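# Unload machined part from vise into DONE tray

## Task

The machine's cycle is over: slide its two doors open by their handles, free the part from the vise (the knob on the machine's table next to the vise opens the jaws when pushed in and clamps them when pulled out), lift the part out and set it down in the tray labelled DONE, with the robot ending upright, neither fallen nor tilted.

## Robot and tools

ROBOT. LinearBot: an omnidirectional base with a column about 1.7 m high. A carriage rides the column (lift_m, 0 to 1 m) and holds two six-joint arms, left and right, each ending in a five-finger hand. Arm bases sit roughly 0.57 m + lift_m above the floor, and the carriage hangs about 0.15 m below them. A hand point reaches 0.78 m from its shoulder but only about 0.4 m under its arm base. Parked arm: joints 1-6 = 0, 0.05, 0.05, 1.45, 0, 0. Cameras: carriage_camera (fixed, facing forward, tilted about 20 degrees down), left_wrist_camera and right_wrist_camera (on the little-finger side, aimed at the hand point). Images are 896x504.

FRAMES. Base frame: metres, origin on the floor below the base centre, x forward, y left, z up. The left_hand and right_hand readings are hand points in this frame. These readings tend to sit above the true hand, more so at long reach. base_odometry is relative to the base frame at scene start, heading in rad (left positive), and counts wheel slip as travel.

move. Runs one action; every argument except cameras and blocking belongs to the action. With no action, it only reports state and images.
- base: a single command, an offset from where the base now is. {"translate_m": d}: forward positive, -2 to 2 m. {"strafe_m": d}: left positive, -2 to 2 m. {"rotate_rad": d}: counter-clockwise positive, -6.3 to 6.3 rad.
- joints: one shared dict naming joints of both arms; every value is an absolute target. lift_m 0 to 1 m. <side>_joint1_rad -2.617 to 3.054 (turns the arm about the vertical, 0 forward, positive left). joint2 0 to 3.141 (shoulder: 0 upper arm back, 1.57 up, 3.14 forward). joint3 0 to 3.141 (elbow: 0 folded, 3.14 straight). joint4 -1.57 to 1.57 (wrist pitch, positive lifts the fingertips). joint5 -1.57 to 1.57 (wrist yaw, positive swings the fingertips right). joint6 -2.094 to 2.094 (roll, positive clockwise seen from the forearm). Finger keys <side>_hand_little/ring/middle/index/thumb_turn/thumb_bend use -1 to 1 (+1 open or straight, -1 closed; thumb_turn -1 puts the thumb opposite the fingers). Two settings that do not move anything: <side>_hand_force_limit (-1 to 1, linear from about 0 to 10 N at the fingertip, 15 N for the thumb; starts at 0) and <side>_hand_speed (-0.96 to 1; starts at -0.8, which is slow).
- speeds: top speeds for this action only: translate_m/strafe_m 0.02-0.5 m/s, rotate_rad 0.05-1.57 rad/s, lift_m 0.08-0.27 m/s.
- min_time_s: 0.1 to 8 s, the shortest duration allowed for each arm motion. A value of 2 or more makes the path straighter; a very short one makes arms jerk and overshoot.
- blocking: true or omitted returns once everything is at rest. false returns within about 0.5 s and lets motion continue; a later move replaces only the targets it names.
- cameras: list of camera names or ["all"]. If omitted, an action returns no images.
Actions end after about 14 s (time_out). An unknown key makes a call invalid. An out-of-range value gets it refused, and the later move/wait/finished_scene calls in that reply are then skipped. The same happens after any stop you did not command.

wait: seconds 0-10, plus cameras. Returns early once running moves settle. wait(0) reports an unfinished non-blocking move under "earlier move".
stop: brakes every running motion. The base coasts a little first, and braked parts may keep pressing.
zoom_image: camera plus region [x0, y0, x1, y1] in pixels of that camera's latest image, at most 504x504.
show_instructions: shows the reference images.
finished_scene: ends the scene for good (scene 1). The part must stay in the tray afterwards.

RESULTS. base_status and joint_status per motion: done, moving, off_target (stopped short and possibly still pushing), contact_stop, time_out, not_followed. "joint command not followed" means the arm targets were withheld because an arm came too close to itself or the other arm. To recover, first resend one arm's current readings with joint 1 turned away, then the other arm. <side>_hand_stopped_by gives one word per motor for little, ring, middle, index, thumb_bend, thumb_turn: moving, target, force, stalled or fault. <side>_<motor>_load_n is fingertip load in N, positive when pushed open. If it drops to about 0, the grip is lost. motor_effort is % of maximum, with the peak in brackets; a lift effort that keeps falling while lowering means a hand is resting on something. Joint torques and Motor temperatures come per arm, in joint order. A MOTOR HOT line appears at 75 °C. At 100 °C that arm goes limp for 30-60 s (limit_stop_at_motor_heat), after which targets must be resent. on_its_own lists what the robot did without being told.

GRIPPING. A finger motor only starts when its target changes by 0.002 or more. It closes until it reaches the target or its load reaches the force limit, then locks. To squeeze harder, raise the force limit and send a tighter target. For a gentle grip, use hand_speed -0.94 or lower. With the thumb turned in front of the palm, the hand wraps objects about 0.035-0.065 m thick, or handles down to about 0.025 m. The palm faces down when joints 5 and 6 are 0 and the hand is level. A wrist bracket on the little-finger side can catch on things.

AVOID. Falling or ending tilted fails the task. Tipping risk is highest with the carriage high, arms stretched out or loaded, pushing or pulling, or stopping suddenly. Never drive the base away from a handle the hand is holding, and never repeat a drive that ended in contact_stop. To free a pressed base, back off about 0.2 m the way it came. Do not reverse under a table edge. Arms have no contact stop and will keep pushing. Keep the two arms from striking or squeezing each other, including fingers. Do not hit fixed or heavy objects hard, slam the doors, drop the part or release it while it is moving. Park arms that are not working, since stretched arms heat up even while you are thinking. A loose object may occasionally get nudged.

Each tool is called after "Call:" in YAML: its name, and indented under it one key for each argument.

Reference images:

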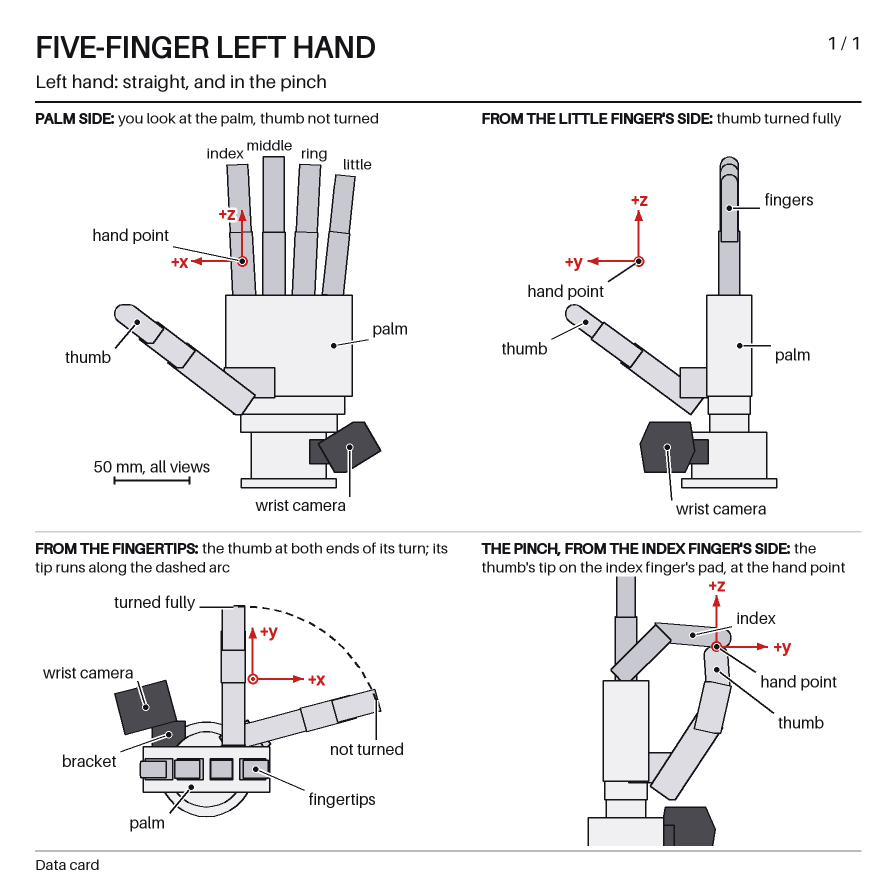

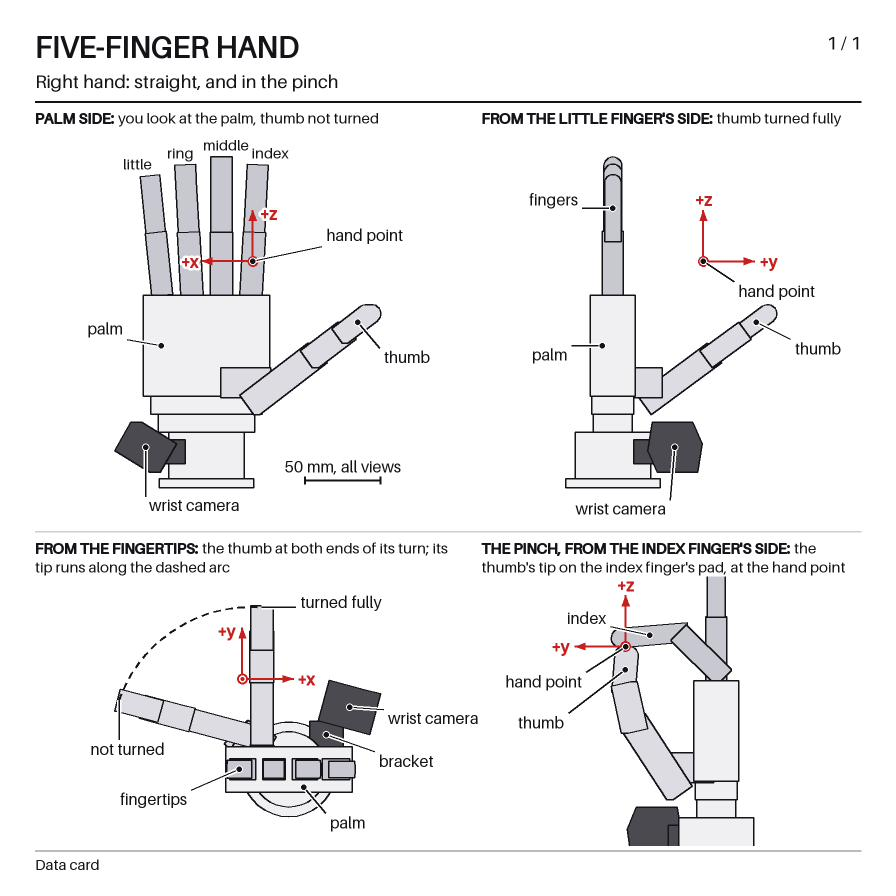

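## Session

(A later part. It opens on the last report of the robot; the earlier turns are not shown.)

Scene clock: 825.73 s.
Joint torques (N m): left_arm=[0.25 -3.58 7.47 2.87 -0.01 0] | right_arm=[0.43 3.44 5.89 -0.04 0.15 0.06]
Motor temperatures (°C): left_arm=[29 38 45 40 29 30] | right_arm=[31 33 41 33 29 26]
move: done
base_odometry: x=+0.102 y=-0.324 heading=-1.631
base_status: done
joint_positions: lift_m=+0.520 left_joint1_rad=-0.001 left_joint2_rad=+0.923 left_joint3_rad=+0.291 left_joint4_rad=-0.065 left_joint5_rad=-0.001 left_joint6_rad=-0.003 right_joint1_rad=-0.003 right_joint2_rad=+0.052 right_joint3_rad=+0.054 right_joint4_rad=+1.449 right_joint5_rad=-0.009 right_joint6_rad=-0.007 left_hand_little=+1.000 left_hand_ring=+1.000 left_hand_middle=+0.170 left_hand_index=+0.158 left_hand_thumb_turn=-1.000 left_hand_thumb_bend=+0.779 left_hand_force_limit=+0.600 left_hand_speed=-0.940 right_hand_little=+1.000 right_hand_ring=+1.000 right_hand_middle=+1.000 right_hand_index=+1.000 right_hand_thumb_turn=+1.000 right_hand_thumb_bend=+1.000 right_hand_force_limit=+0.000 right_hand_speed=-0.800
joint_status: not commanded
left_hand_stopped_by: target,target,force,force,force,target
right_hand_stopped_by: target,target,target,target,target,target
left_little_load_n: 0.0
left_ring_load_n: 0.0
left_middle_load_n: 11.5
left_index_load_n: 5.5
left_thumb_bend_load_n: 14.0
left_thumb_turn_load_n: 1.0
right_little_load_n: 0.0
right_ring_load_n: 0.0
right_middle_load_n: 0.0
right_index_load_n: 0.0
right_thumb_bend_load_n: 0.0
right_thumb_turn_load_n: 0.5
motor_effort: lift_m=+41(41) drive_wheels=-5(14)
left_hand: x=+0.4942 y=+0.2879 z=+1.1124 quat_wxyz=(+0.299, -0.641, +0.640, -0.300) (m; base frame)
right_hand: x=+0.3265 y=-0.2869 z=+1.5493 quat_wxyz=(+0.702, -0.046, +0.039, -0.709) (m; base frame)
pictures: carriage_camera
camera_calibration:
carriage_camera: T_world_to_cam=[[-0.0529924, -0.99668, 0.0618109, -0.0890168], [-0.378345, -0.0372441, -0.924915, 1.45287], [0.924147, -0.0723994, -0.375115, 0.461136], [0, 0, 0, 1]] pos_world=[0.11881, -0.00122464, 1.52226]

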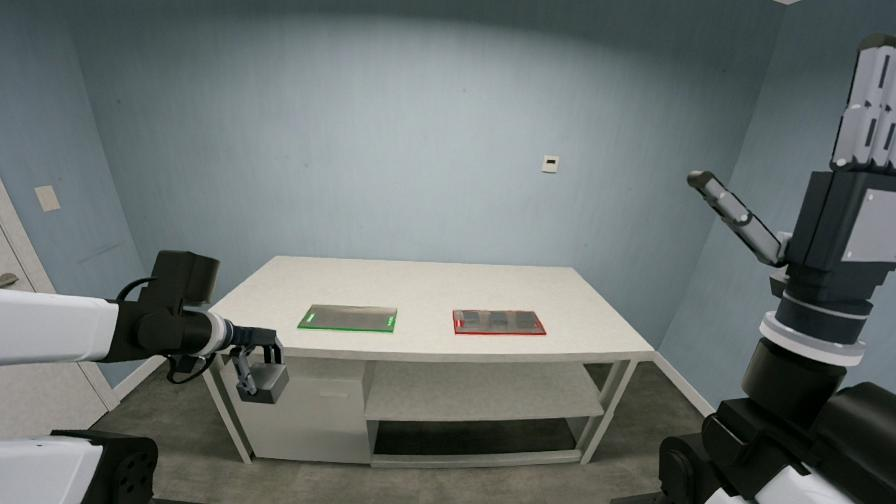

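Call:
move:
  base: {"translate_m": 0.26}
  speeds: {"translate_m": 0.15}

Call:
move:
  joints: {"lift_m": 0.42, "left_joint1_rad": 0, "left_joint2_rad": 2.02, "left_joint3_rad": 1.47, "left_joint4_rad": 0.06}
  min_time_s: 4
  cameras: ["carriage_camera", "left_wrist_camera"]

Call:
zoom_image:
  camera: "carriage_camera"
  region: [230, 230, 430, 380]

Scene clock: 867.73 s.
Joint torques (N m): left_arm=[0.25 -3.47 7.5 2.87 -0.02 0] | right_arm=[0.43 3.44 5.91 -0.05 0.15 0.06]
move: done
base_odometry: x=+0.086 y=-0.583 heading=-1.632
base_status: done
joint_positions: lift_m=+0.520 left_joint1_rad=-0.001 left_joint2_rad=+0.921 left_joint3_rad=+0.291 left_joint4_rad=-0.065 left_joint5_rad=-0.001 left_joint6_rad=-0.003 right_joint1_rad=-0.003 right_joint2_rad=+0.052 right_joint3_rad=+0.054 right_joint4_rad=+1.449 right_joint5_rad=-0.009 right_joint6_rad=-0.007 left_hand_little=+1.000 left_hand_ring=+1.000 left_hand_middle=+0.170 left_hand_index=+0.158 left_hand_thumb_turn=-1.000 left_hand_thumb_bend=+0.779 left_hand_force_limit=+0.600 left_hand_speed=-0.940 right_hand_little=+1.000 right_hand_ring=+1.000 right_hand_middle=+1.000 right_hand_index=+1.000 right_hand_thumb_turn=+1.000 right_hand_thumb_bend=+1.000 right_hand_force_limit=+0.000 right_hand_speed=-0.800
joint_status: not commanded
left_hand_stopped_by: target,target,force,force,force,target
right_hand_stopped_by: target,target,target,target,target,target
left_little_load_n: 0.0
left_ring_load_n: 0.0
left_middle_load_n: 11.5
left_index_load_n: 5.5
left_thumb_bend_load_n: 14.5
left_thumb_turn_load_n: 1.0
right_little_load_n: 0.0
right_ring_load_n: 0.0
right_middle_load_n: 0.0
right_index_load_n: 0.0
right_thumb_bend_load_n: 0.0
right_thumb_turn_load_n: 0.0
motor_effort: lift_m=+41(41) drive_wheels=-5(14)
left_hand: x=+0.4943 y=+0.2879 z=+1.1127 quat_wxyz=(+0.300, -0.641, +0.640, -0.300) (m; base frame)
right_hand: x=+0.3264 y=-0.2869 z=+1.5494 quat_wxyz=(+0.702, -0.046, +0.039, -0.709) (m; base frame)
pictures: none

Scene clock: 872.03 s.
Joint torques (N m): left_arm=[0.27 -11.63 11.9 3.17 -0.02 0] | right_arm=[0.42 3.45 5.9 -0.06 0.15 0.06]
move: off_target
base_odometry: x=+0.086 y=-0.583 heading=-1.632
base_status: not commanded
joint_positions: lift_m=+0.420 left_joint1_rad=-0.001 left_joint2_rad=+2.036 left_joint3_rad=+1.409 left_joint4_rad=-0.026 left_joint5_rad=-0.001 left_joint6_rad=-0.003 right_joint1_rad=-0.003 right_joint2_rad=+0.052 right_joint3_rad=+0.054 right_joint4_rad=+1.449 right_joint5_rad=-0.009 right_joint6_rad=-0.007 left_hand_little=+1.000 left_hand_ring=+1.000 left_hand_middle=+0.170 left_hand_index=+0.158 left_hand_thumb_turn=-1.000 left_hand_thumb_bend=+0.779 left_hand_force_limit=+0.600 left_hand_speed=-0.940 right_hand_little=+1.000 right_hand_ring=+1.000 right_hand_middle=+1.000 right_hand_index=+1.000 right_hand_thumb_turn=+1.000 right_hand_thumb_bend=+1.000 right_hand_force_limit=+0.000 right_hand_speed=-0.800
joint_status: left_joint3_rad off_target (ended at +1.409, target +1.470); left_joint4_rad off_target (ended at -0.026, target +0.060); the others done
left_hand_stopped_by: target,target,force,force,force,target
right_hand_stopped_by: target,target,target,target,target,target
left_little_load_n: 0.0
left_ring_load_n: 0.0
left_middle_load_n: 11.5
left_index_load_n: 6.0
left_thumb_bend_load_n: 14.0
left_thumb_turn_load_n: 1.0
right_little_load_n: 0.0
right_ring_load_n: 0.0
right_middle_load_n: 0.0
right_index_load_n: 0.0
right_thumb_bend_load_n: 0.0
right_thumb_turn_load_n: 0.0
motor_effort: lift_m=+37(38) drive_wheels=+5(5)
left_hand: x=+0.7817 y=+0.2877 z=+1.0467 quat_wxyz=(+0.313, -0.635, +0.633, -0.313) (m; base frame)
right_hand: x=+0.3265 y=-0.2870 z=+1.4496 quat_wxyz=(+0.702, -0.046, +0.039, -0.709) (m; base frame)
pictures: carriage_camera, left_wrist_camera
camera_calibration:
carriage_camera: T_world_to_cam=[[-0.0529924, -0.99668, 0.0618109, -0.0828543], [-0.378345, -0.0372441, -0.924915, 1.36065], [0.924147, -0.0723994, -0.375115, 0.423737], [0, 0, 0, 1]] pos_world=[0.11881, -0.00122464, 1.42256]
left_wrist_camera: T_world_to_cam=[[0.579683, -0.298478, 0.758208, -1.15675], [-0.537892, -0.839122, 0.0809111, 0.576286], [0.612079, -0.454736, -0.646973, 0.445107], [0, 0, 0, 1]] pos_world=[0.708089, 0.340715, 1.1184]

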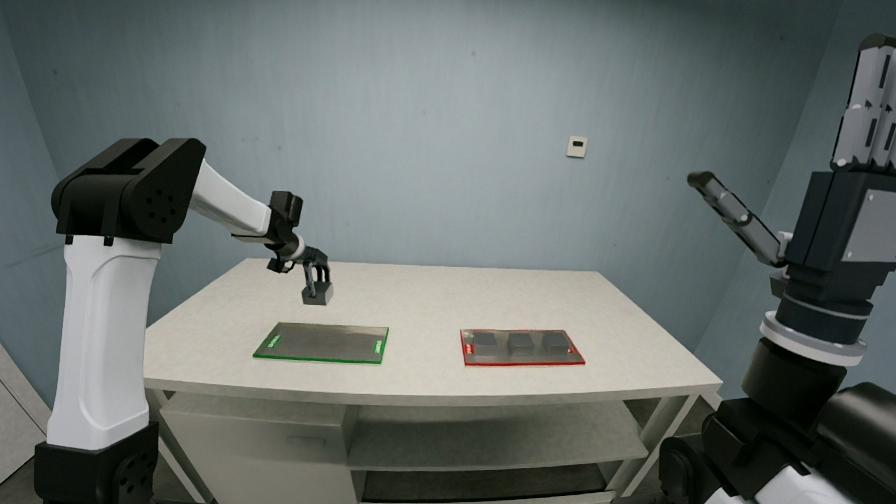

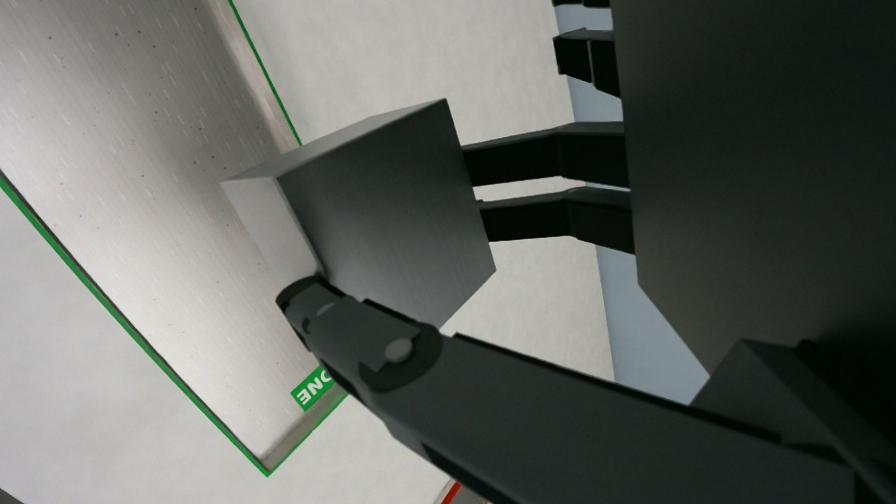

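Scaled by 2.520 from the camera's 896x504 image, which has a finer 1280x720 frame.

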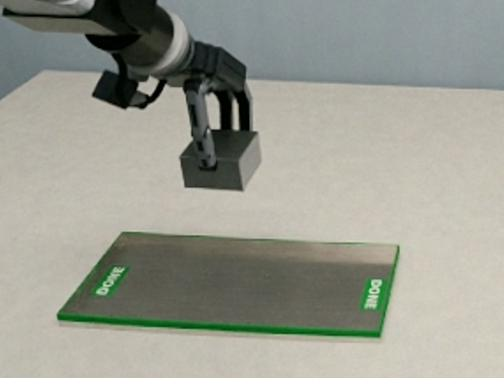

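Call:
move:
  joints: {"lift_m": 0.31, "left_joint4_rad": 0.1}
  speeds: {"lift_m": 0.1}
  cameras: ["carriage_camera", "left_wrist_camera"]

Call:
zoom_image:
  camera: "carriage_camera"
  region: [240, 230, 380, 350]

Scene clock: 883.03 s.
Joint torques (N m): left_arm=[0.28 -12.57 11.41 3.2 -0.01 -0.01] | right_arm=[0.43 3.48 5.94 -0.06 0.15 0.06]
move: off_target
base_odometry: x=+0.086 y=-0.583 heading=-1.632
base_status: not commanded
joint_positions: lift_m=+0.310 left_joint1_rad=-0.001 left_joint2_rad=+2.046 left_joint3_rad=+1.415 left_joint4_rad=+0.015 left_joint5_rad=-0.001 left_joint6_rad=-0.003 right_joint1_rad=-0.003 right_joint2_rad=+0.052 right_joint3_rad=+0.054 right_joint4_rad=+1.449 right_joint5_rad=-0.009 right_joint6_rad=-0.007 left_hand_little=+1.000 left_hand_ring=+1.000 left_hand_middle=+0.170 left_hand_index=+0.158 left_hand_thumb_turn=-1.000 left_hand_thumb_bend=+0.779 left_hand_force_limit=+0.600 left_hand_speed=-0.940 right_hand_little=+1.000 right_hand_ring=+1.000 right_hand_middle=+1.000 right_hand_index=+1.000 right_hand_thumb_turn=+1.000 right_hand_thumb_bend=+1.000 right_hand_force_limit=+0.000 right_hand_speed=-0.800
joint_status: left_joint4_rad off_target (ended at +0.015, target +0.100); the others done
left_hand_stopped_by: target,target,force,force,force,target
right_hand_stopped_by: target,target,target,target,target,target
left_little_load_n: 0.0
left_ring_load_n: 0.0
left_middle_load_n: 11.0
left_index_load_n: 5.5
left_thumb_bend_load_n: 14.5
left_thumb_turn_load_n: 1.0
right_little_load_n: 0.0
right_ring_load_n: 0.0
right_middle_load_n: 0.0
right_index_load_n: 0.0
right_thumb_bend_load_n: 0.0
right_thumb_turn_load_n: 0.5
motor_effort: lift_m=+37(38) drive_wheels=-5(5)
left_hand: x=+0.7913 y=+0.2877 z=+0.9411 quat_wxyz=(+0.325, -0.629, +0.627, -0.325) (m; base frame)
right_hand: x=+0.3266 y=-0.2870 z=+1.3394 quat_wxyz=(+0.702, -0.046, +0.039, -0.709) (m; base frame)
pictures: carriage_camera, left_wrist_camera
camera_calibration:
carriage_camera: T_world_to_cam=[[-0.0529924, -0.99668, 0.0618109, -0.0760551], [-0.378345, -0.0372441, -0.924915, 1.25891], [0.924147, -0.0723994, -0.375115, 0.382475], [0, 0, 0, 1]] pos_world=[0.11881, -0.00122464, 1.31256]
left_wrist_camera: T_world_to_cam=[[0.551494, -0.298481, 0.778951, -1.07948], [-0.540582, -0.839061, 0.0612155, 0.610636], [0.635316, -0.454846, -0.62409, 0.331007], [0, 0, 0, 1]] pos_world=[0.71513, 0.340715, 1.01006]

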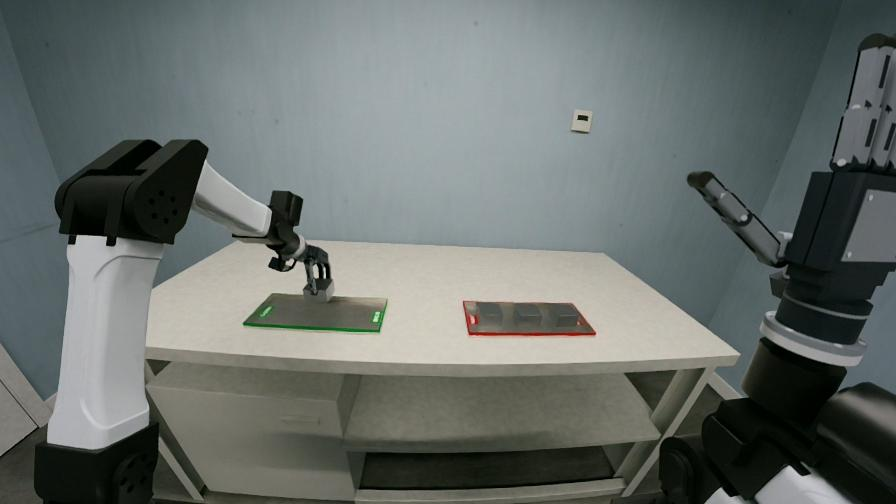

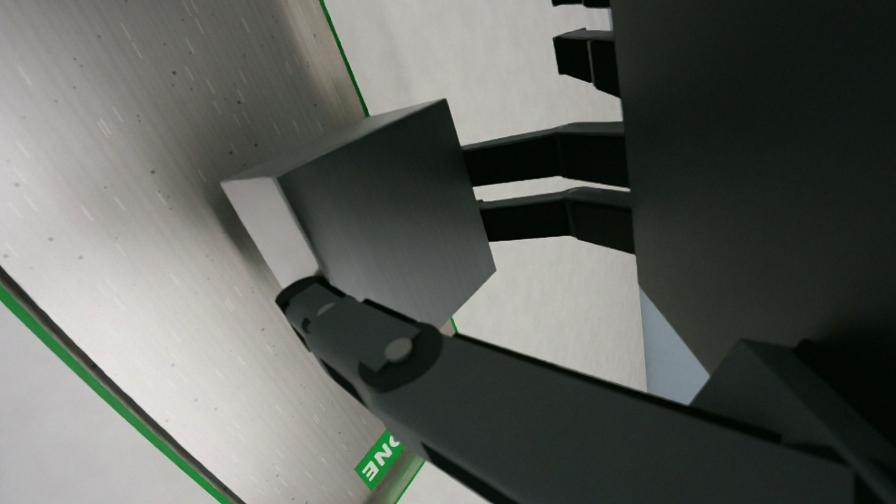

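Scaled by 3.600 from the camera's 896x504 image, which has a finer 1280x720 frame.

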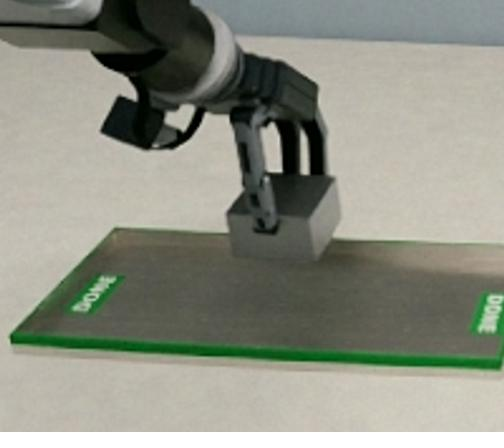

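Call:
move:
  joints: {"lift_m": 0.28}
  speeds: {"lift_m": 0.08}
  cameras: ["carriage_camera"]

Call:
zoom_image:
  camera: "carriage_camera"
  region: [270, 230, 370, 330]

Scene clock: 889.40 s.
Joint torques (N m): left_arm=[0.28 -12.78 11.25 3.15 -0.01 0] | right_arm=[0.4 3.47 5.93 -0.06 0.16 0.06]
Motor temperatures (°C): left_arm=[29 43 47 43 28 30] | right_arm=[31 33 40 31 29 26]
move: done
base_odometry: x=+0.086 y=-0.583 heading=-1.632
base_status: not commanded
joint_positions: lift_m=+0.280 left_joint1_rad=-0.001 left_joint2_rad=+2.049 left_joint3_rad=+1.418 left_joint4_rad=+0.021 left_joint5_rad=-0.001 left_joint6_rad=-0.003 right_joint1_rad=-0.003 right_joint2_rad=+0.052 right_joint3_rad=+0.054 right_joint4_rad=+1.449 right_joint5_rad=-0.009 right_joint6_rad=-0.007 left_hand_little=+1.000 left_hand_ring=+1.000 left_hand_middle=+0.170 left_hand_index=+0.158 left_hand_thumb_turn=-1.000 left_hand_thumb_bend=+0.779 left_hand_force_limit=+0.600 left_hand_speed=-0.940 right_hand_little=+1.000 right_hand_ring=+1.000 right_hand_middle=+1.000 right_hand_index=+1.000 right_hand_thumb_turn=+1.000 right_hand_thumb_bend=+1.000 right_hand_force_limit=+0.000 right_hand_speed=-0.800
joint_status: all done
left_hand_stopped_by: target,target,force,force,force,target
right_hand_stopped_by: target,target,target,target,target,target
left_little_load_n: 0.0
left_ring_load_n: 0.0
left_middle_load_n: 11.0
left_index_load_n: 5.5
left_thumb_bend_load_n: 14.5
left_thumb_turn_load_n: 1.0
right_little_load_n: 0.0
right_ring_load_n: 0.0
right_middle_load_n: 0.0
right_index_load_n: 0.0
right_thumb_bend_load_n: 0.0
right_thumb_turn_load_n: 0.0
motor_effort: lift_m=+37(38) drive_wheels=-5(5)
left_hand: x=+0.7932 y=+0.2877 z=+0.9121 quat_wxyz=(+0.327, -0.628, +0.626, -0.327) (m; base frame)
right_hand: x=+0.3266 y=-0.2870 z=+1.3094 quat_wxyz=(+0.702, -0.046, +0.039, -0.709) (m; base frame)
pictures: carriage_camera
camera_calibration:
carriage_camera: T_world_to_cam=[[-0.0529924, -0.99668, 0.0618109, -0.0742008], [-0.378345, -0.0372441, -0.924915, 1.23117], [0.924147, -0.0723994, -0.375115, 0.371221], [0, 0, 0, 1]] pos_world=[0.11881, -0.00122464, 1.28256]

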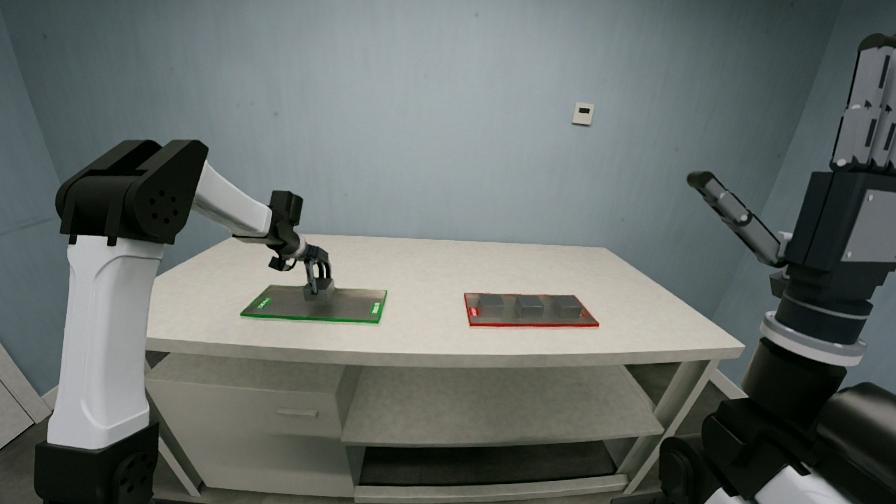

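Scaled by 5.040 from the camera's 896x504 image, which has a finer 1280x720 frame.

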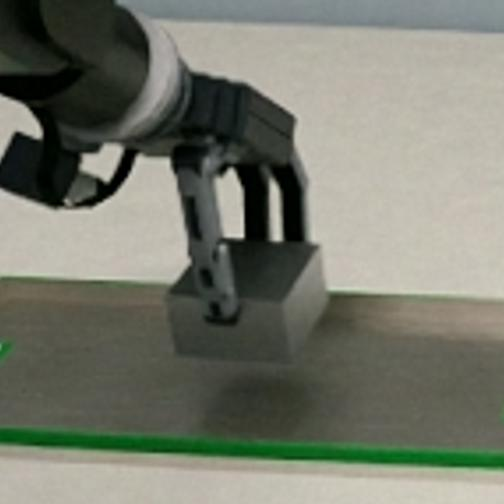

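Call:
move:
  joints: {"lift_m": 0.268}
  speeds: {"lift_m": 0.08}
  cameras: ["left_wrist_camera"]

Call:
move:
  joints: {"lift_m": 0.260}
  speeds: {"lift_m": 0.08}
  cameras: ["carriage_camera"]

Call:
zoom_image:
  camera: "carriage_camera"
  region: [270, 230, 370, 330]

Scene clock: 896.73 s.
Joint torques (N m): left_arm=[0.27 -13.12 11.04 3.12 -0.01 0] | right_arm=[0.42 3.49 5.96 -0.06 0.15 0.06]
move: done
base_odometry: x=+0.086 y=-0.583 heading=-1.632
base_status: not commanded
joint_positions: lift_m=+0.268 left_joint1_rad=-0.001 left_joint2_rad=+2.052 left_joint3_rad=+1.420 left_joint4_rad=+0.022 left_joint5_rad=-0.001 left_joint6_rad=-0.003 right_joint1_rad=-0.003 right_joint2_rad=+0.052 right_joint3_rad=+0.054 right_joint4_rad=+1.449 right_joint5_rad=-0.009 right_joint6_rad=-0.007 left_hand_little=+1.000 left_hand_ring=+1.000 left_hand_middle=+0.170 left_hand_index=+0.158 left_hand_thumb_turn=-1.000 left_hand_thumb_bend=+0.779 left_hand_force_limit=+0.600 left_hand_speed=-0.940 right_hand_little=+1.000 right_hand_ring=+1.000 right_hand_middle=+1.000 right_hand_index=+1.000 right_hand_thumb_turn=+1.000 right_hand_thumb_bend=+1.000 right_hand_force_limit=+0.000 right_hand_speed=-0.800
joint_status: all done
left_hand_stopped_by: target,target,force,force,force,target
right_hand_stopped_by: target,target,target,target,target,target
left_little_load_n: 0.5
left_ring_load_n: 0.0
left_middle_load_n: 11.0
left_index_load_n: 5.5
left_thumb_bend_load_n: 14.5
left_thumb_turn_load_n: 1.0
right_little_load_n: 0.0
right_ring_load_n: 0.0
right_middle_load_n: 0.0
right_index_load_n: 0.0
right_thumb_bend_load_n: 0.0
right_thumb_turn_load_n: 0.0
motor_effort: lift_m=+38(38) drive_wheels=-5(5)
left_hand: x=+0.7939 y=+0.2877 z=+0.8995 quat_wxyz=(+0.327, -0.628, +0.626, -0.327) (m; base frame)
right_hand: x=+0.3266 y=-0.2870 z=+1.2974 quat_wxyz=(+0.702, -0.046, +0.039, -0.709) (m; base frame)
pictures: left_wrist_camera
camera_calibration:
left_wrist_camera: T_world_to_cam=[[0.546368, -0.298466, 0.78256, -1.04761], [-0.540958, -0.83907, 0.0576674, 0.618006], [0.639411, -0.45484, -0.619899, 0.296456], [0, 0, 0, 1]] pos_world=[0.717138, 0.340715, 0.967949]

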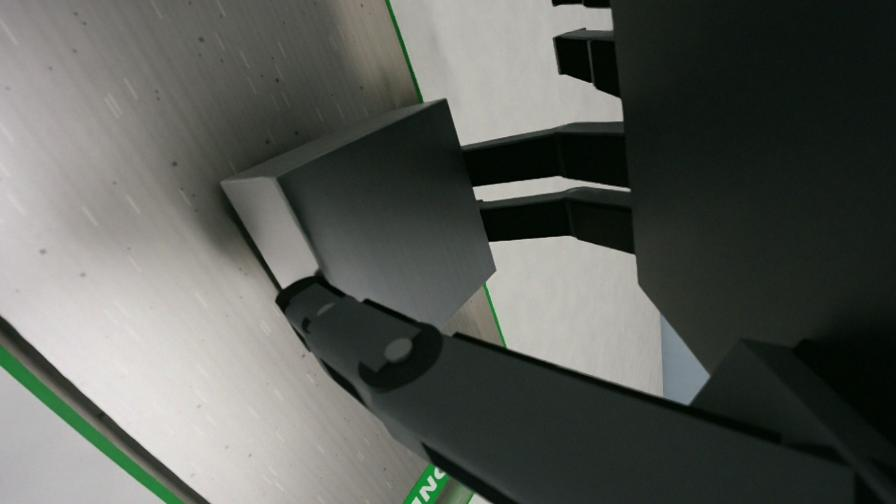

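Scene clock: 897.23 s.
Joint torques (N m): left_arm=[0.25 -13.24 10.96 3.1 -0.02 -0.01] | right_arm=[0.42 3.55 5.93 -0.08 0.16 0.06]
move: done
base_odometry: x=+0.086 y=-0.583 heading=-1.632
base_status: not commanded
joint_positions: lift_m=+0.260 left_joint1_rad=-0.001 left_joint2_rad=+2.053 left_joint3_rad=+1.421 left_joint4_rad=+0.022 left_joint5_rad=-0.001 left_joint6_rad=-0.003 right_joint1_rad=-0.003 right_joint2_rad=+0.052 right_joint3_rad=+0.054 right_joint4_rad=+1.450 right_joint5_rad=-0.009 right_joint6_rad=-0.007 left_hand_little=+1.000 left_hand_ring=+1.000 left_hand_middle=+0.170 left_hand_index=+0.158 left_hand_thumb_turn=-1.000 left_hand_thumb_bend=+0.779 left_hand_force_limit=+0.600 left_hand_speed=-0.940 right_hand_little=+1.000 right_hand_ring=+1.000 right_hand_middle=+1.000 right_hand_index=+1.000 right_hand_thumb_turn=+1.000 right_hand_thumb_bend=+1.000 right_hand_force_limit=+0.000 right_hand_speed=-0.800
joint_status: all done
left_hand_stopped_by: target,target,force,force,force,target
right_hand_stopped_by: target,target,target,target,target,target
left_little_load_n: 0.0
left_ring_load_n: 0.0
left_middle_load_n: 11.0
left_index_load_n: 5.5
left_thumb_bend_load_n: 14.0
left_thumb_turn_load_n: 1.0
right_little_load_n: 0.0
right_ring_load_n: 0.0
right_middle_load_n: 0.5
right_index_load_n: 0.0
right_thumb_bend_load_n: 0.0
right_thumb_turn_load_n: 0.0
motor_effort: lift_m=+37(38) drive_wheels=+4(6)
left_hand: x=+0.7943 y=+0.2877 z=+0.8914 quat_wxyz=(+0.327, -0.628, +0.626, -0.327) (m; base frame)
right_hand: x=+0.3262 y=-0.2869 z=+1.2896 quat_wxyz=(+0.702, -0.045, +0.039, -0.709) (m; base frame)
pictures: carriage_camera
camera_calibration:
carriage_camera: T_world_to_cam=[[-0.0529924, -0.99668, 0.0618109, -0.0729646], [-0.378345, -0.0372441, -0.924915, 1.21267], [0.924147, -0.0723994, -0.375115, 0.363719], [0, 0, 0, 1]] pos_world=[0.11881, -0.00122464, 1.26256]

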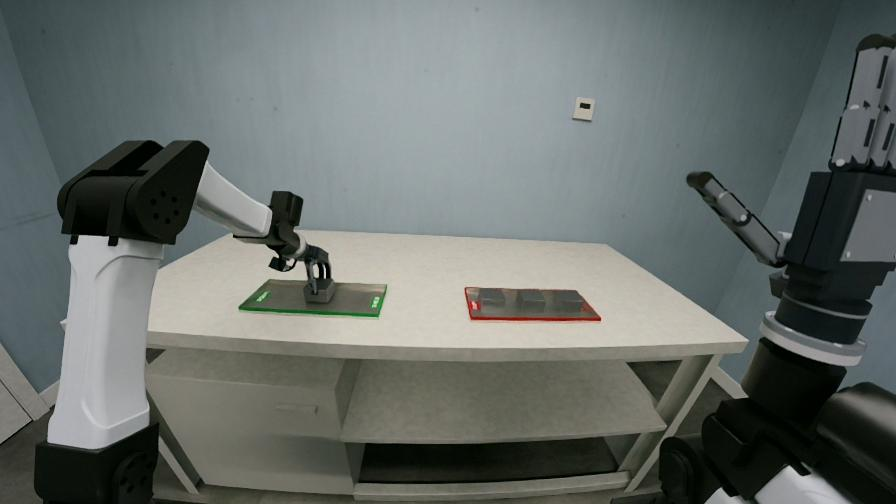

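Scaled by 5.040 from the camera's 896x504 image, which has a finer 1280x720 frame.

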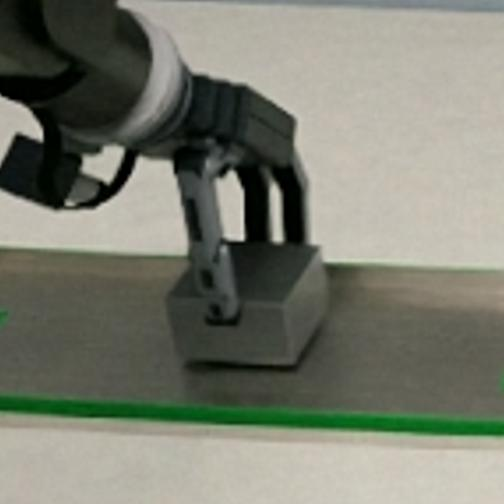

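Call:
move:
  joints: {"lift_m": 0.254}
  speeds: {"lift_m": 0.08}

Call:
move:
  joints: {"lift_m": 0.249}
  speeds: {"lift_m": 0.08}
  cameras: ["carriage_camera", "left_wrist_camera"]

Call:
zoom_image:
  camera: "carriage_camera"
  region: [270, 230, 370, 330]

Scene clock: 905.00 s.
Joint torques (N m): left_arm=[0.24 -13.24 10.88 3.02 0 0] | right_arm=[0.42 3.52 5.94 -0.08 0.16 0.06]
Motor temperatures (°C): left_arm=[29 49 49 43 28 30] | right_arm=[31 33 40 31 29 26]
move: done
base_odometry: x=+0.086 y=-0.583 heading=-1.632
base_status: not commanded
joint_positions: lift_m=+0.254 left_joint1_rad=-0.001 left_joint2_rad=+2.053 left_joint3_rad=+1.422 left_joint4_rad=+0.030 left_joint5_rad=-0.002 left_joint6_rad=-0.003 right_joint1_rad=-0.003 right_joint2_rad=+0.052 right_joint3_rad=+0.054 right_joint4_rad=+1.450 right_joint5_rad=-0.009 right_joint6_rad=-0.007 left_hand_little=+1.000 left_hand_ring=+1.000 left_hand_middle=+0.170 left_hand_index=+0.158 left_hand_thumb_turn=-1.000 left_hand_thumb_bend=+0.779 left_hand_force_limit=+0.600 left_hand_speed=-0.940 right_hand_little=+1.000 right_hand_ring=+1.000 right_hand_middle=+1.000 right_hand_index=+1.000 right_hand_thumb_turn=+1.000 right_hand_thumb_bend=+1.000 right_hand_force_limit=+0.000 right_hand_speed=-0.800
joint_status: all done
left_hand_stopped_by: target,target,force,force,force,target
right_hand_stopped_by: target,target,target,target,target,target
left_little_load_n: 0.0
left_ring_load_n: 0.0
left_middle_load_n: 10.5
left_index_load_n: 5.5
left_thumb_bend_load_n: 14.0
left_thumb_turn_load_n: 1.0
right_little_load_n: 0.0
right_ring_load_n: 0.0
right_middle_load_n: 0.0
right_index_load_n: 0.0
right_thumb_bend_load_n: 0.0
right_thumb_turn_load_n: 0.0
motor_effort: lift_m=+36(38) drive_wheels=-5(6)
left_hand: x=+0.7961 y=+0.2878 z=+0.8872 quat_wxyz=(+0.330, -0.626, +0.625, -0.330) (m; base frame)
right_hand: x=+0.3262 y=-0.2869 z=+1.2836 quat_wxyz=(+0.702, -0.045, +0.039, -0.709) (m; base frame)
pictures: none

Scene clock: 905.43 s.
Joint torques (N m): left_arm=[0.27 -12.98 10.66 3.06 -0.01 0] | right_arm=[0.43 3.56 5.97 -0.07 0.16 0.06]
move: done
base_odometry: x=+0.086 y=-0.583 heading=-1.632
base_status: not commanded
joint_positions: lift_m=+0.249 left_joint1_rad=-0.001 left_joint2_rad=+2.050 left_joint3_rad=+1.424 left_joint4_rad=+0.030 left_joint5_rad=-0.002 left_joint6_rad=-0.003 right_joint1_rad=-0.003 right_joint2_rad=+0.051 right_joint3_rad=+0.053 right_joint4_rad=+1.450 right_joint5_rad=-0.009 right_joint6_rad=-0.007 left_hand_little=+1.000 left_hand_ring=+1.000 left_hand_middle=+0.170 left_hand_index=+0.158 left_hand_thumb_turn=-1.000 left_hand_thumb_bend=+0.779 left_hand_force_limit=+0.600 left_hand_speed=-0.940 right_hand_little=+1.000 right_hand_ring=+1.000 right_hand_middle=+1.000 right_hand_index=+1.000 right_hand_thumb_turn=+1.000 right_hand_thumb_bend=+1.000 right_hand_force_limit=+0.000 right_hand_speed=-0.800
joint_status: all done
left_hand_stopped_by: target,target,force,force,force,target
right_hand_stopped_by: target,target,target,target,target,target
left_little_load_n: 0.0
left_ring_load_n: 0.0
left_middle_load_n: 8.5
left_index_load_n: 5.5
left_thumb_bend_load_n: 13.0
left_thumb_turn_load_n: 0.5
right_little_load_n: 0.0
right_ring_load_n: 0.0
right_middle_load_n: 0.0
right_index_load_n: 0.0
right_thumb_bend_load_n: 0.0
right_thumb_turn_load_n: 0.0
motor_effort: lift_m=+35(36) drive_wheels=+5(5)
left_hand: x=+0.7968 y=+0.2878 z=+0.8846 quat_wxyz=(+0.331, -0.626, +0.624, -0.331) (m; base frame)
right_hand: x=+0.3262 y=-0.2869 z=+1.2786 quat_wxyz=(+0.702, -0.045, +0.039, -0.709) (m; base frame)
pictures: carriage_camera, left_wrist_camera
camera_calibration:
carriage_camera: T_world_to_cam=[[-0.0529924, -0.99668, 0.0618109, -0.072297], [-0.378345, -0.0372441, -0.924915, 1.20268], [0.924147, -0.0723994, -0.375115, 0.359668], [0, 0, 0, 1]] pos_world=[0.11881, -0.00122464, 1.25176]
left_wrist_camera: T_world_to_cam=[[0.536054, -0.298435, 0.789672, -1.03559], [-0.541356, -0.839287, 0.0503044, 0.627469], [0.647749, -0.45446, -0.611463, 0.271187], [0, 0, 0, 1]] pos_world=[0.719154, 0.340815, 0.952032]

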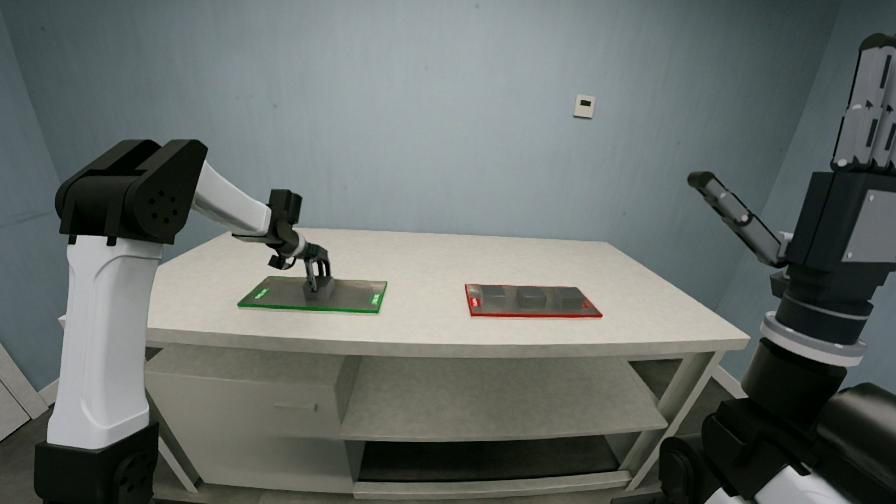

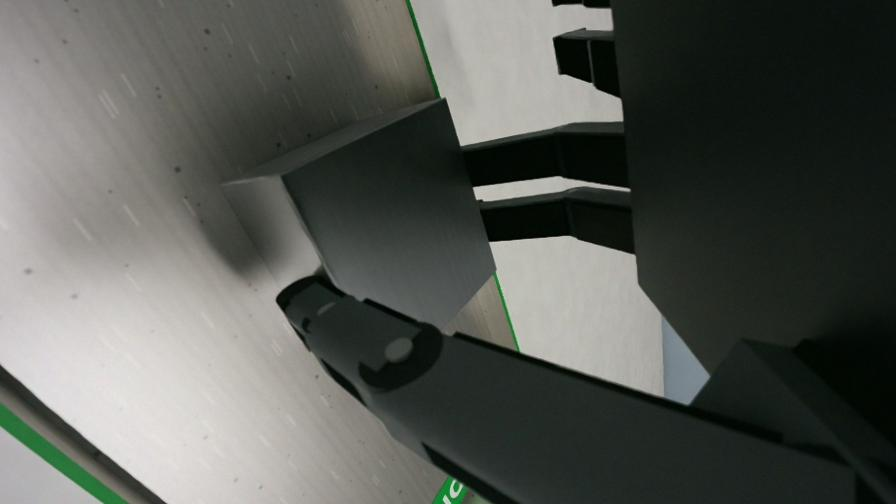

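Scaled by 5.040 from the camera's 896x504 image, which has a finer 1280x720 frame.

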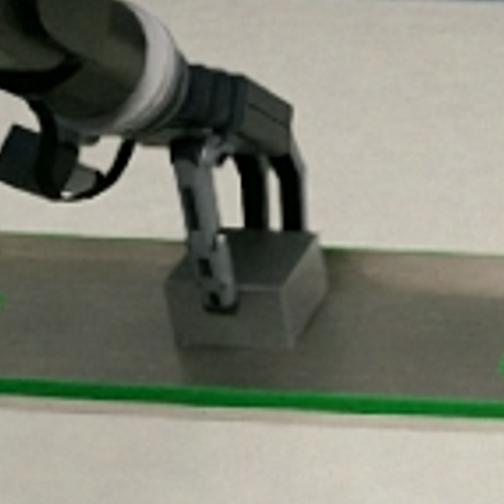

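Call:
move:
  joints: {"lift_m": 0.242}
  speeds: {"lift_m": 0.08}

Call:
move:
  joints: {"lift_m": 0.237}
  speeds: {"lift_m": 0.08}
  cameras: ["carriage_camera", "left_wrist_camera"]

Call:
zoom_image:
  camera: "carriage_camera"
  region: [270, 230, 370, 330]

Scene clock: 925.53 s.
Joint torques (N m): left_arm=[0.28 -12.53 10.37 3.05 0 -0.01] | right_arm=[0.42 3.54 5.98 -0.09 0.16 0.06]
move: done
base_odometry: x=+0.086 y=-0.583 heading=-1.632
base_status: not commanded
joint_positions: lift_m=+0.242 left_joint1_rad=-0.001 left_joint2_rad=+2.045 left_joint3_rad=+1.428 left_joint4_rad=+0.030 left_joint5_rad=-0.002 left_joint6_rad=-0.003 right_joint1_rad=-0.003 right_joint2_rad=+0.051 right_joint3_rad=+0.053 right_joint4_rad=+1.450 right_joint5_rad=-0.009 right_joint6_rad=-0.007 left_hand_little=+1.000 left_hand_ring=+1.000 left_hand_middle=+0.170 left_hand_index=+0.158 left_hand_thumb_turn=-1.000 left_hand_thumb_bend=+0.779 left_hand_force_limit=+0.600 left_hand_speed=-0.940 right_hand_little=+1.000 right_hand_ring=+1.000 right_hand_middle=+1.000 right_hand_index=+1.000 right_hand_thumb_turn=+1.000 right_hand_thumb_bend=+1.000 right_hand_force_limit=+0.000 right_hand_speed=-0.800
joint_status: all done
left_hand_stopped_by: target,target,force,force,force,target
right_hand_stopped_by: target,target,target,target,target,target
left_little_load_n: 0.0
left_ring_load_n: 0.0
left_middle_load_n: 7.0
left_index_load_n: 6.0
left_thumb_bend_load_n: 12.5
left_thumb_turn_load_n: 0.0
right_little_load_n: 0.0
right_ring_load_n: 0.0
right_middle_load_n: 0.0
right_index_load_n: 0.0
right_thumb_bend_load_n: 0.0
right_thumb_turn_load_n: 0.0
motor_effort: lift_m=+35(37) drive_wheels=+5(5)
left_hand: x=+0.7983 y=+0.2878 z=+0.8820 quat_wxyz=(+0.334, -0.624, +0.622, -0.334) (m; base frame)
right_hand: x=+0.3262 y=-0.2869 z=+1.2716 quat_wxyz=(+0.702, -0.045, +0.039, -0.709) (m; base frame)
pictures: none

Scene clock: 925.97 s.
Joint torques (N m): left_arm=[0.27 -12.14 10.25 3.05 0 0] | right_arm=[0.43 3.59 6.01 -0.08 0.15 0.06]
move: done
base_odometry: x=+0.086 y=-0.583 heading=-1.632
base_status: not commanded
joint_positions: lift_m=+0.237 left_joint1_rad=-0.001 left_joint2_rad=+2.041 left_joint3_rad=+1.430 left_joint4_rad=+0.030 left_joint5_rad=-0.002 left_joint6_rad=-0.003 right_joint1_rad=-0.003 right_joint2_rad=+0.051 right_joint3_rad=+0.053 right_joint4_rad=+1.450 right_joint5_rad=-0.009 right_joint6_rad=-0.007 left_hand_little=+1.000 left_hand_ring=+1.000 left_hand_middle=+0.170 left_hand_index=+0.158 left_hand_thumb_turn=-1.000 left_hand_thumb_bend=+0.779 left_hand_force_limit=+0.600 left_hand_speed=-0.940 right_hand_little=+1.000 right_hand_ring=+1.000 right_hand_middle=+1.000 right_hand_index=+1.000 right_hand_thumb_turn=+1.000 right_hand_thumb_bend=+1.000 right_hand_force_limit=+0.000 right_hand_speed=-0.800
joint_status: all done
left_hand_stopped_by: target,target,force,force,force,target
right_hand_stopped_by: target,target,target,target,target,target
left_little_load_n: 0.0
left_ring_load_n: 0.0
left_middle_load_n: 6.5
left_index_load_n: 6.0
left_thumb_bend_load_n: 13.0
left_thumb_turn_load_n: 0.0
right_little_load_n: 0.0
right_ring_load_n: 0.0
right_middle_load_n: 0.0
right_index_load_n: 0.0
right_thumb_bend_load_n: 0.0
right_thumb_turn_load_n: 0.0
motor_effort: lift_m=+35(36) drive_wheels=+5(6)
left_hand: x=+0.7992 y=+0.2878 z=+0.8806 quat_wxyz=(+0.336, -0.623, +0.621, -0.336) (m; base frame)
right_hand: x=+0.3262 y=-0.2869 z=+1.2666 quat_wxyz=(+0.702, -0.045, +0.039, -0.709) (m; base frame)
pictures: carriage_camera, left_wrist_camera
camera_calibration:
carriage_camera: T_world_to_cam=[[-0.0529924, -0.99668, 0.0618109, -0.0715553], [-0.378345, -0.0372441, -0.924915, 1.19158], [0.924147, -0.0723994, -0.375115, 0.355166], [0, 0, 0, 1]] pos_world=[0.11881, -0.00122464, 1.23976]
left_wrist_camera: T_world_to_cam=[[0.523047, -0.298492, 0.798326, -1.03098], [-0.542137, -0.83927, 0.0413967, 0.637436], [0.657654, -0.454455, -0.600801, 0.249908], [0, 0, 0, 1]] pos_world=[0.720474, 0.340815, 0.946811]

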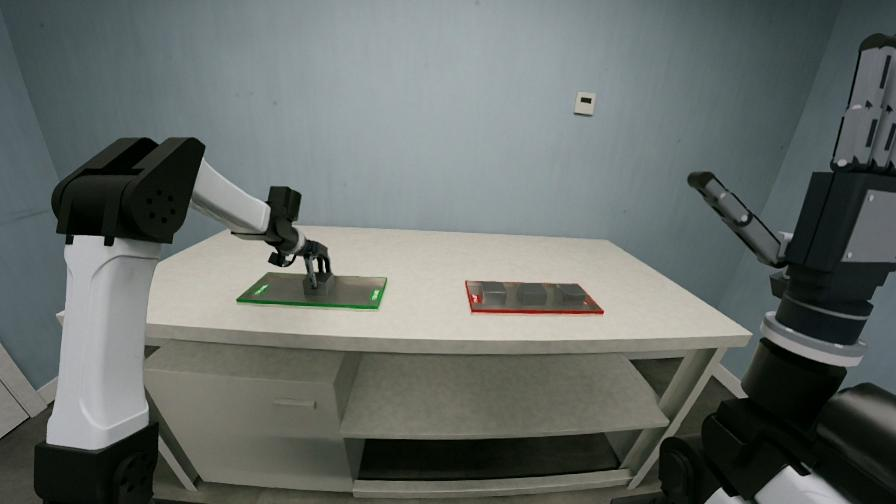

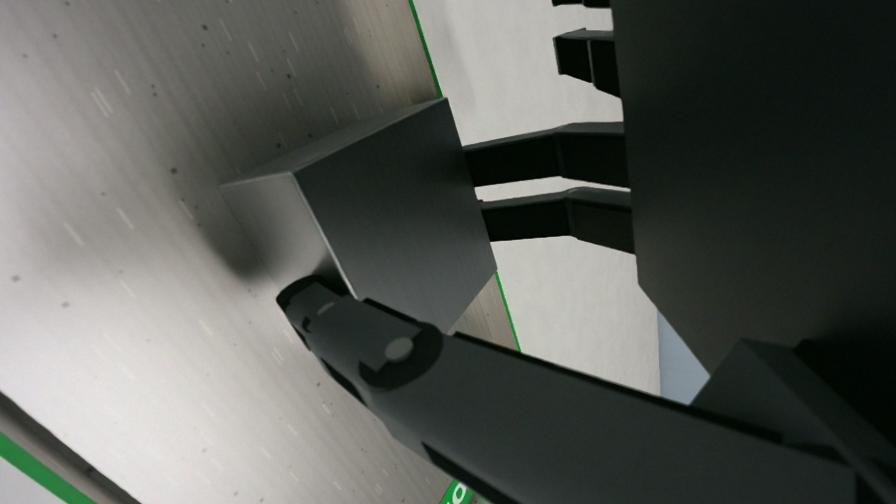

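Scaled by 5.040 from the camera's 896x504 image, which has a finer 1280x720 frame.

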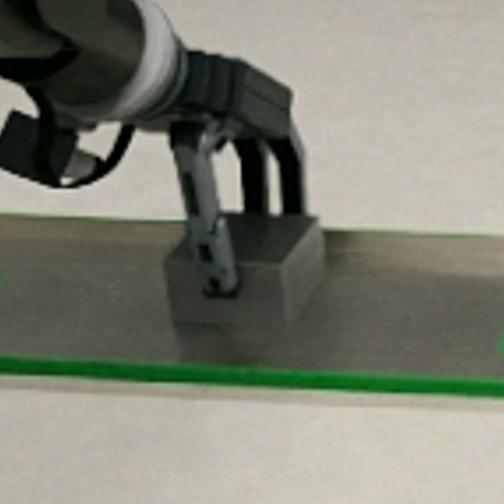

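Call:
move:
  joints: {"lift_m": 0.233}
  speeds: {"lift_m": 0.08}
  cameras: ["left_wrist_camera", "carriage_camera"]

Scene clock: 944.53 s.
Joint torques (N m): left_arm=[0.27 -11.67 10.02 3.09 -0.01 -0.01] | right_arm=[0.43 3.63 6.04 -0.06 0.16 0.06]
Motor temperatures (°C): left_arm=[29 52 54 48 28 30] | right_arm=[30 32 40 30 28 26]
move: done
base_odometry: x=+0.086 y=-0.583 heading=-1.632
base_status: not commanded
joint_positions: lift_m=+0.233 left_joint1_rad=-0.001 left_joint2_rad=+2.035 left_joint3_rad=+1.433 left_joint4_rad=+0.030 left_joint5_rad=-0.002 left_joint6_rad=-0.003 right_joint1_rad=-0.003 right_joint2_rad=+0.050 right_joint3_rad=+0.052 right_joint4_rad=+1.450 right_joint5_rad=-0.009 right_joint6_rad=-0.007 left_hand_little=+1.000 left_hand_ring=+1.000 left_hand_middle=+0.170 left_hand_index=+0.158 left_hand_thumb_turn=-1.000 left_hand_thumb_bend=+0.779 left_hand_force_limit=+0.600 left_hand_speed=-0.940 right_hand_little=+1.000 right_hand_ring=+1.000 right_hand_middle=+1.000 right_hand_index=+1.000 right_hand_thumb_turn=+1.000 right_hand_thumb_bend=+1.000 right_hand_force_limit=+0.000 right_hand_speed=-0.800
joint_status: all done
left_hand_stopped_by: target,target,force,force,force,target
right_hand_stopped_by: target,target,target,target,target,target
left_little_load_n: 0.0
left_ring_load_n: 0.0
left_middle_load_n: 7.0
left_index_load_n: 6.0
left_thumb_bend_load_n: 12.5
left_thumb_turn_load_n: 0.0
right_little_load_n: 0.0
right_ring_load_n: 0.0
right_middle_load_n: 0.0
right_index_load_n: 0.0
right_thumb_bend_load_n: 0.0
right_thumb_turn_load_n: 0.0
motor_effort: lift_m=+35(36) drive_wheels=+5(5)
left_hand: x=+0.8002 y=+0.2878 z=+0.8807 quat_wxyz=(+0.338, -0.622, +0.620, -0.339) (m; base frame)
right_hand: x=+0.3261 y=-0.2869 z=+1.2625 quat_wxyz=(+0.702, -0.045, +0.039, -0.709) (m; base frame)
pictures: carriage_camera, left_wrist_camera
camera_calibration:
carriage_camera: T_world_to_cam=[[-0.0529924, -0.99668, 0.0618109, -0.071308], [-0.378345, -0.0372441, -0.924915, 1.18788], [0.924147, -0.0723994, -0.375115, 0.353666], [0, 0, 0, 1]] pos_world=[0.11881, -0.00122464, 1.23576]
left_wrist_camera: T_world_to_cam=[[0.516906, -0.298462, 0.802327, -1.0302], [-0.542421, -0.839281, 0.0372505, 0.641866], [0.66226, -0.454454, -0.595721, 0.241139], [0, 0, 0, 1]] pos_world=[0.720983, 0.340815, 0.946302]

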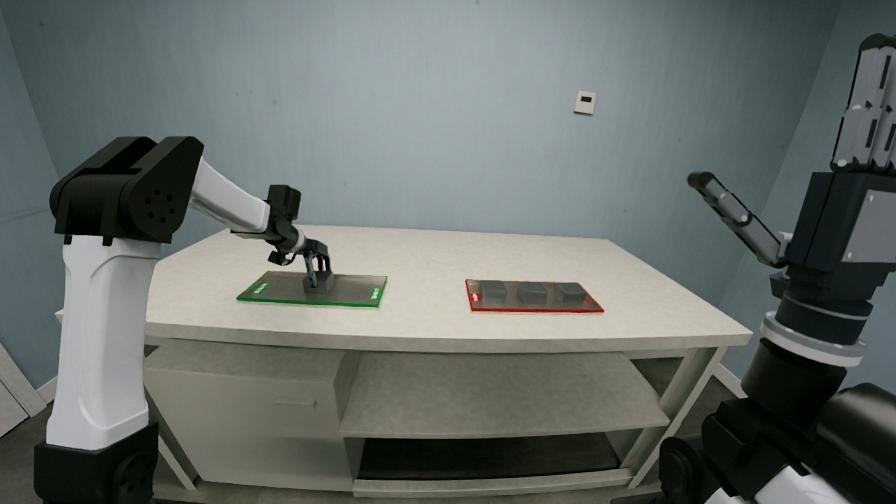

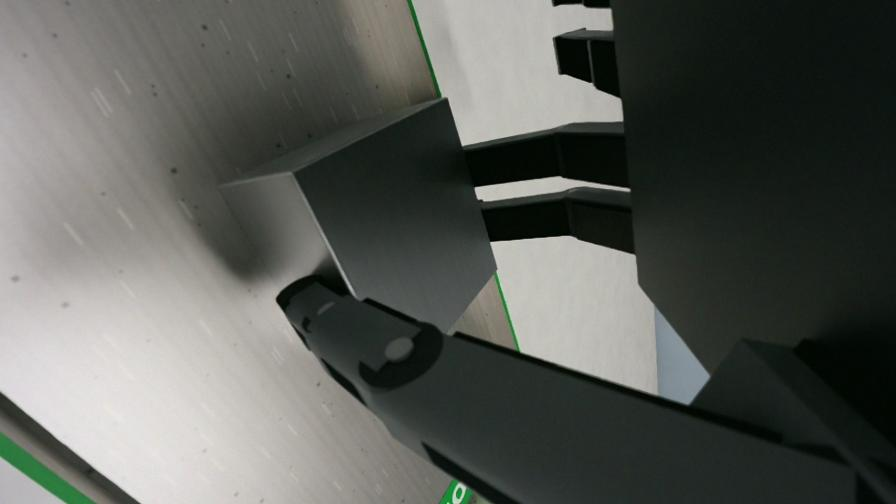

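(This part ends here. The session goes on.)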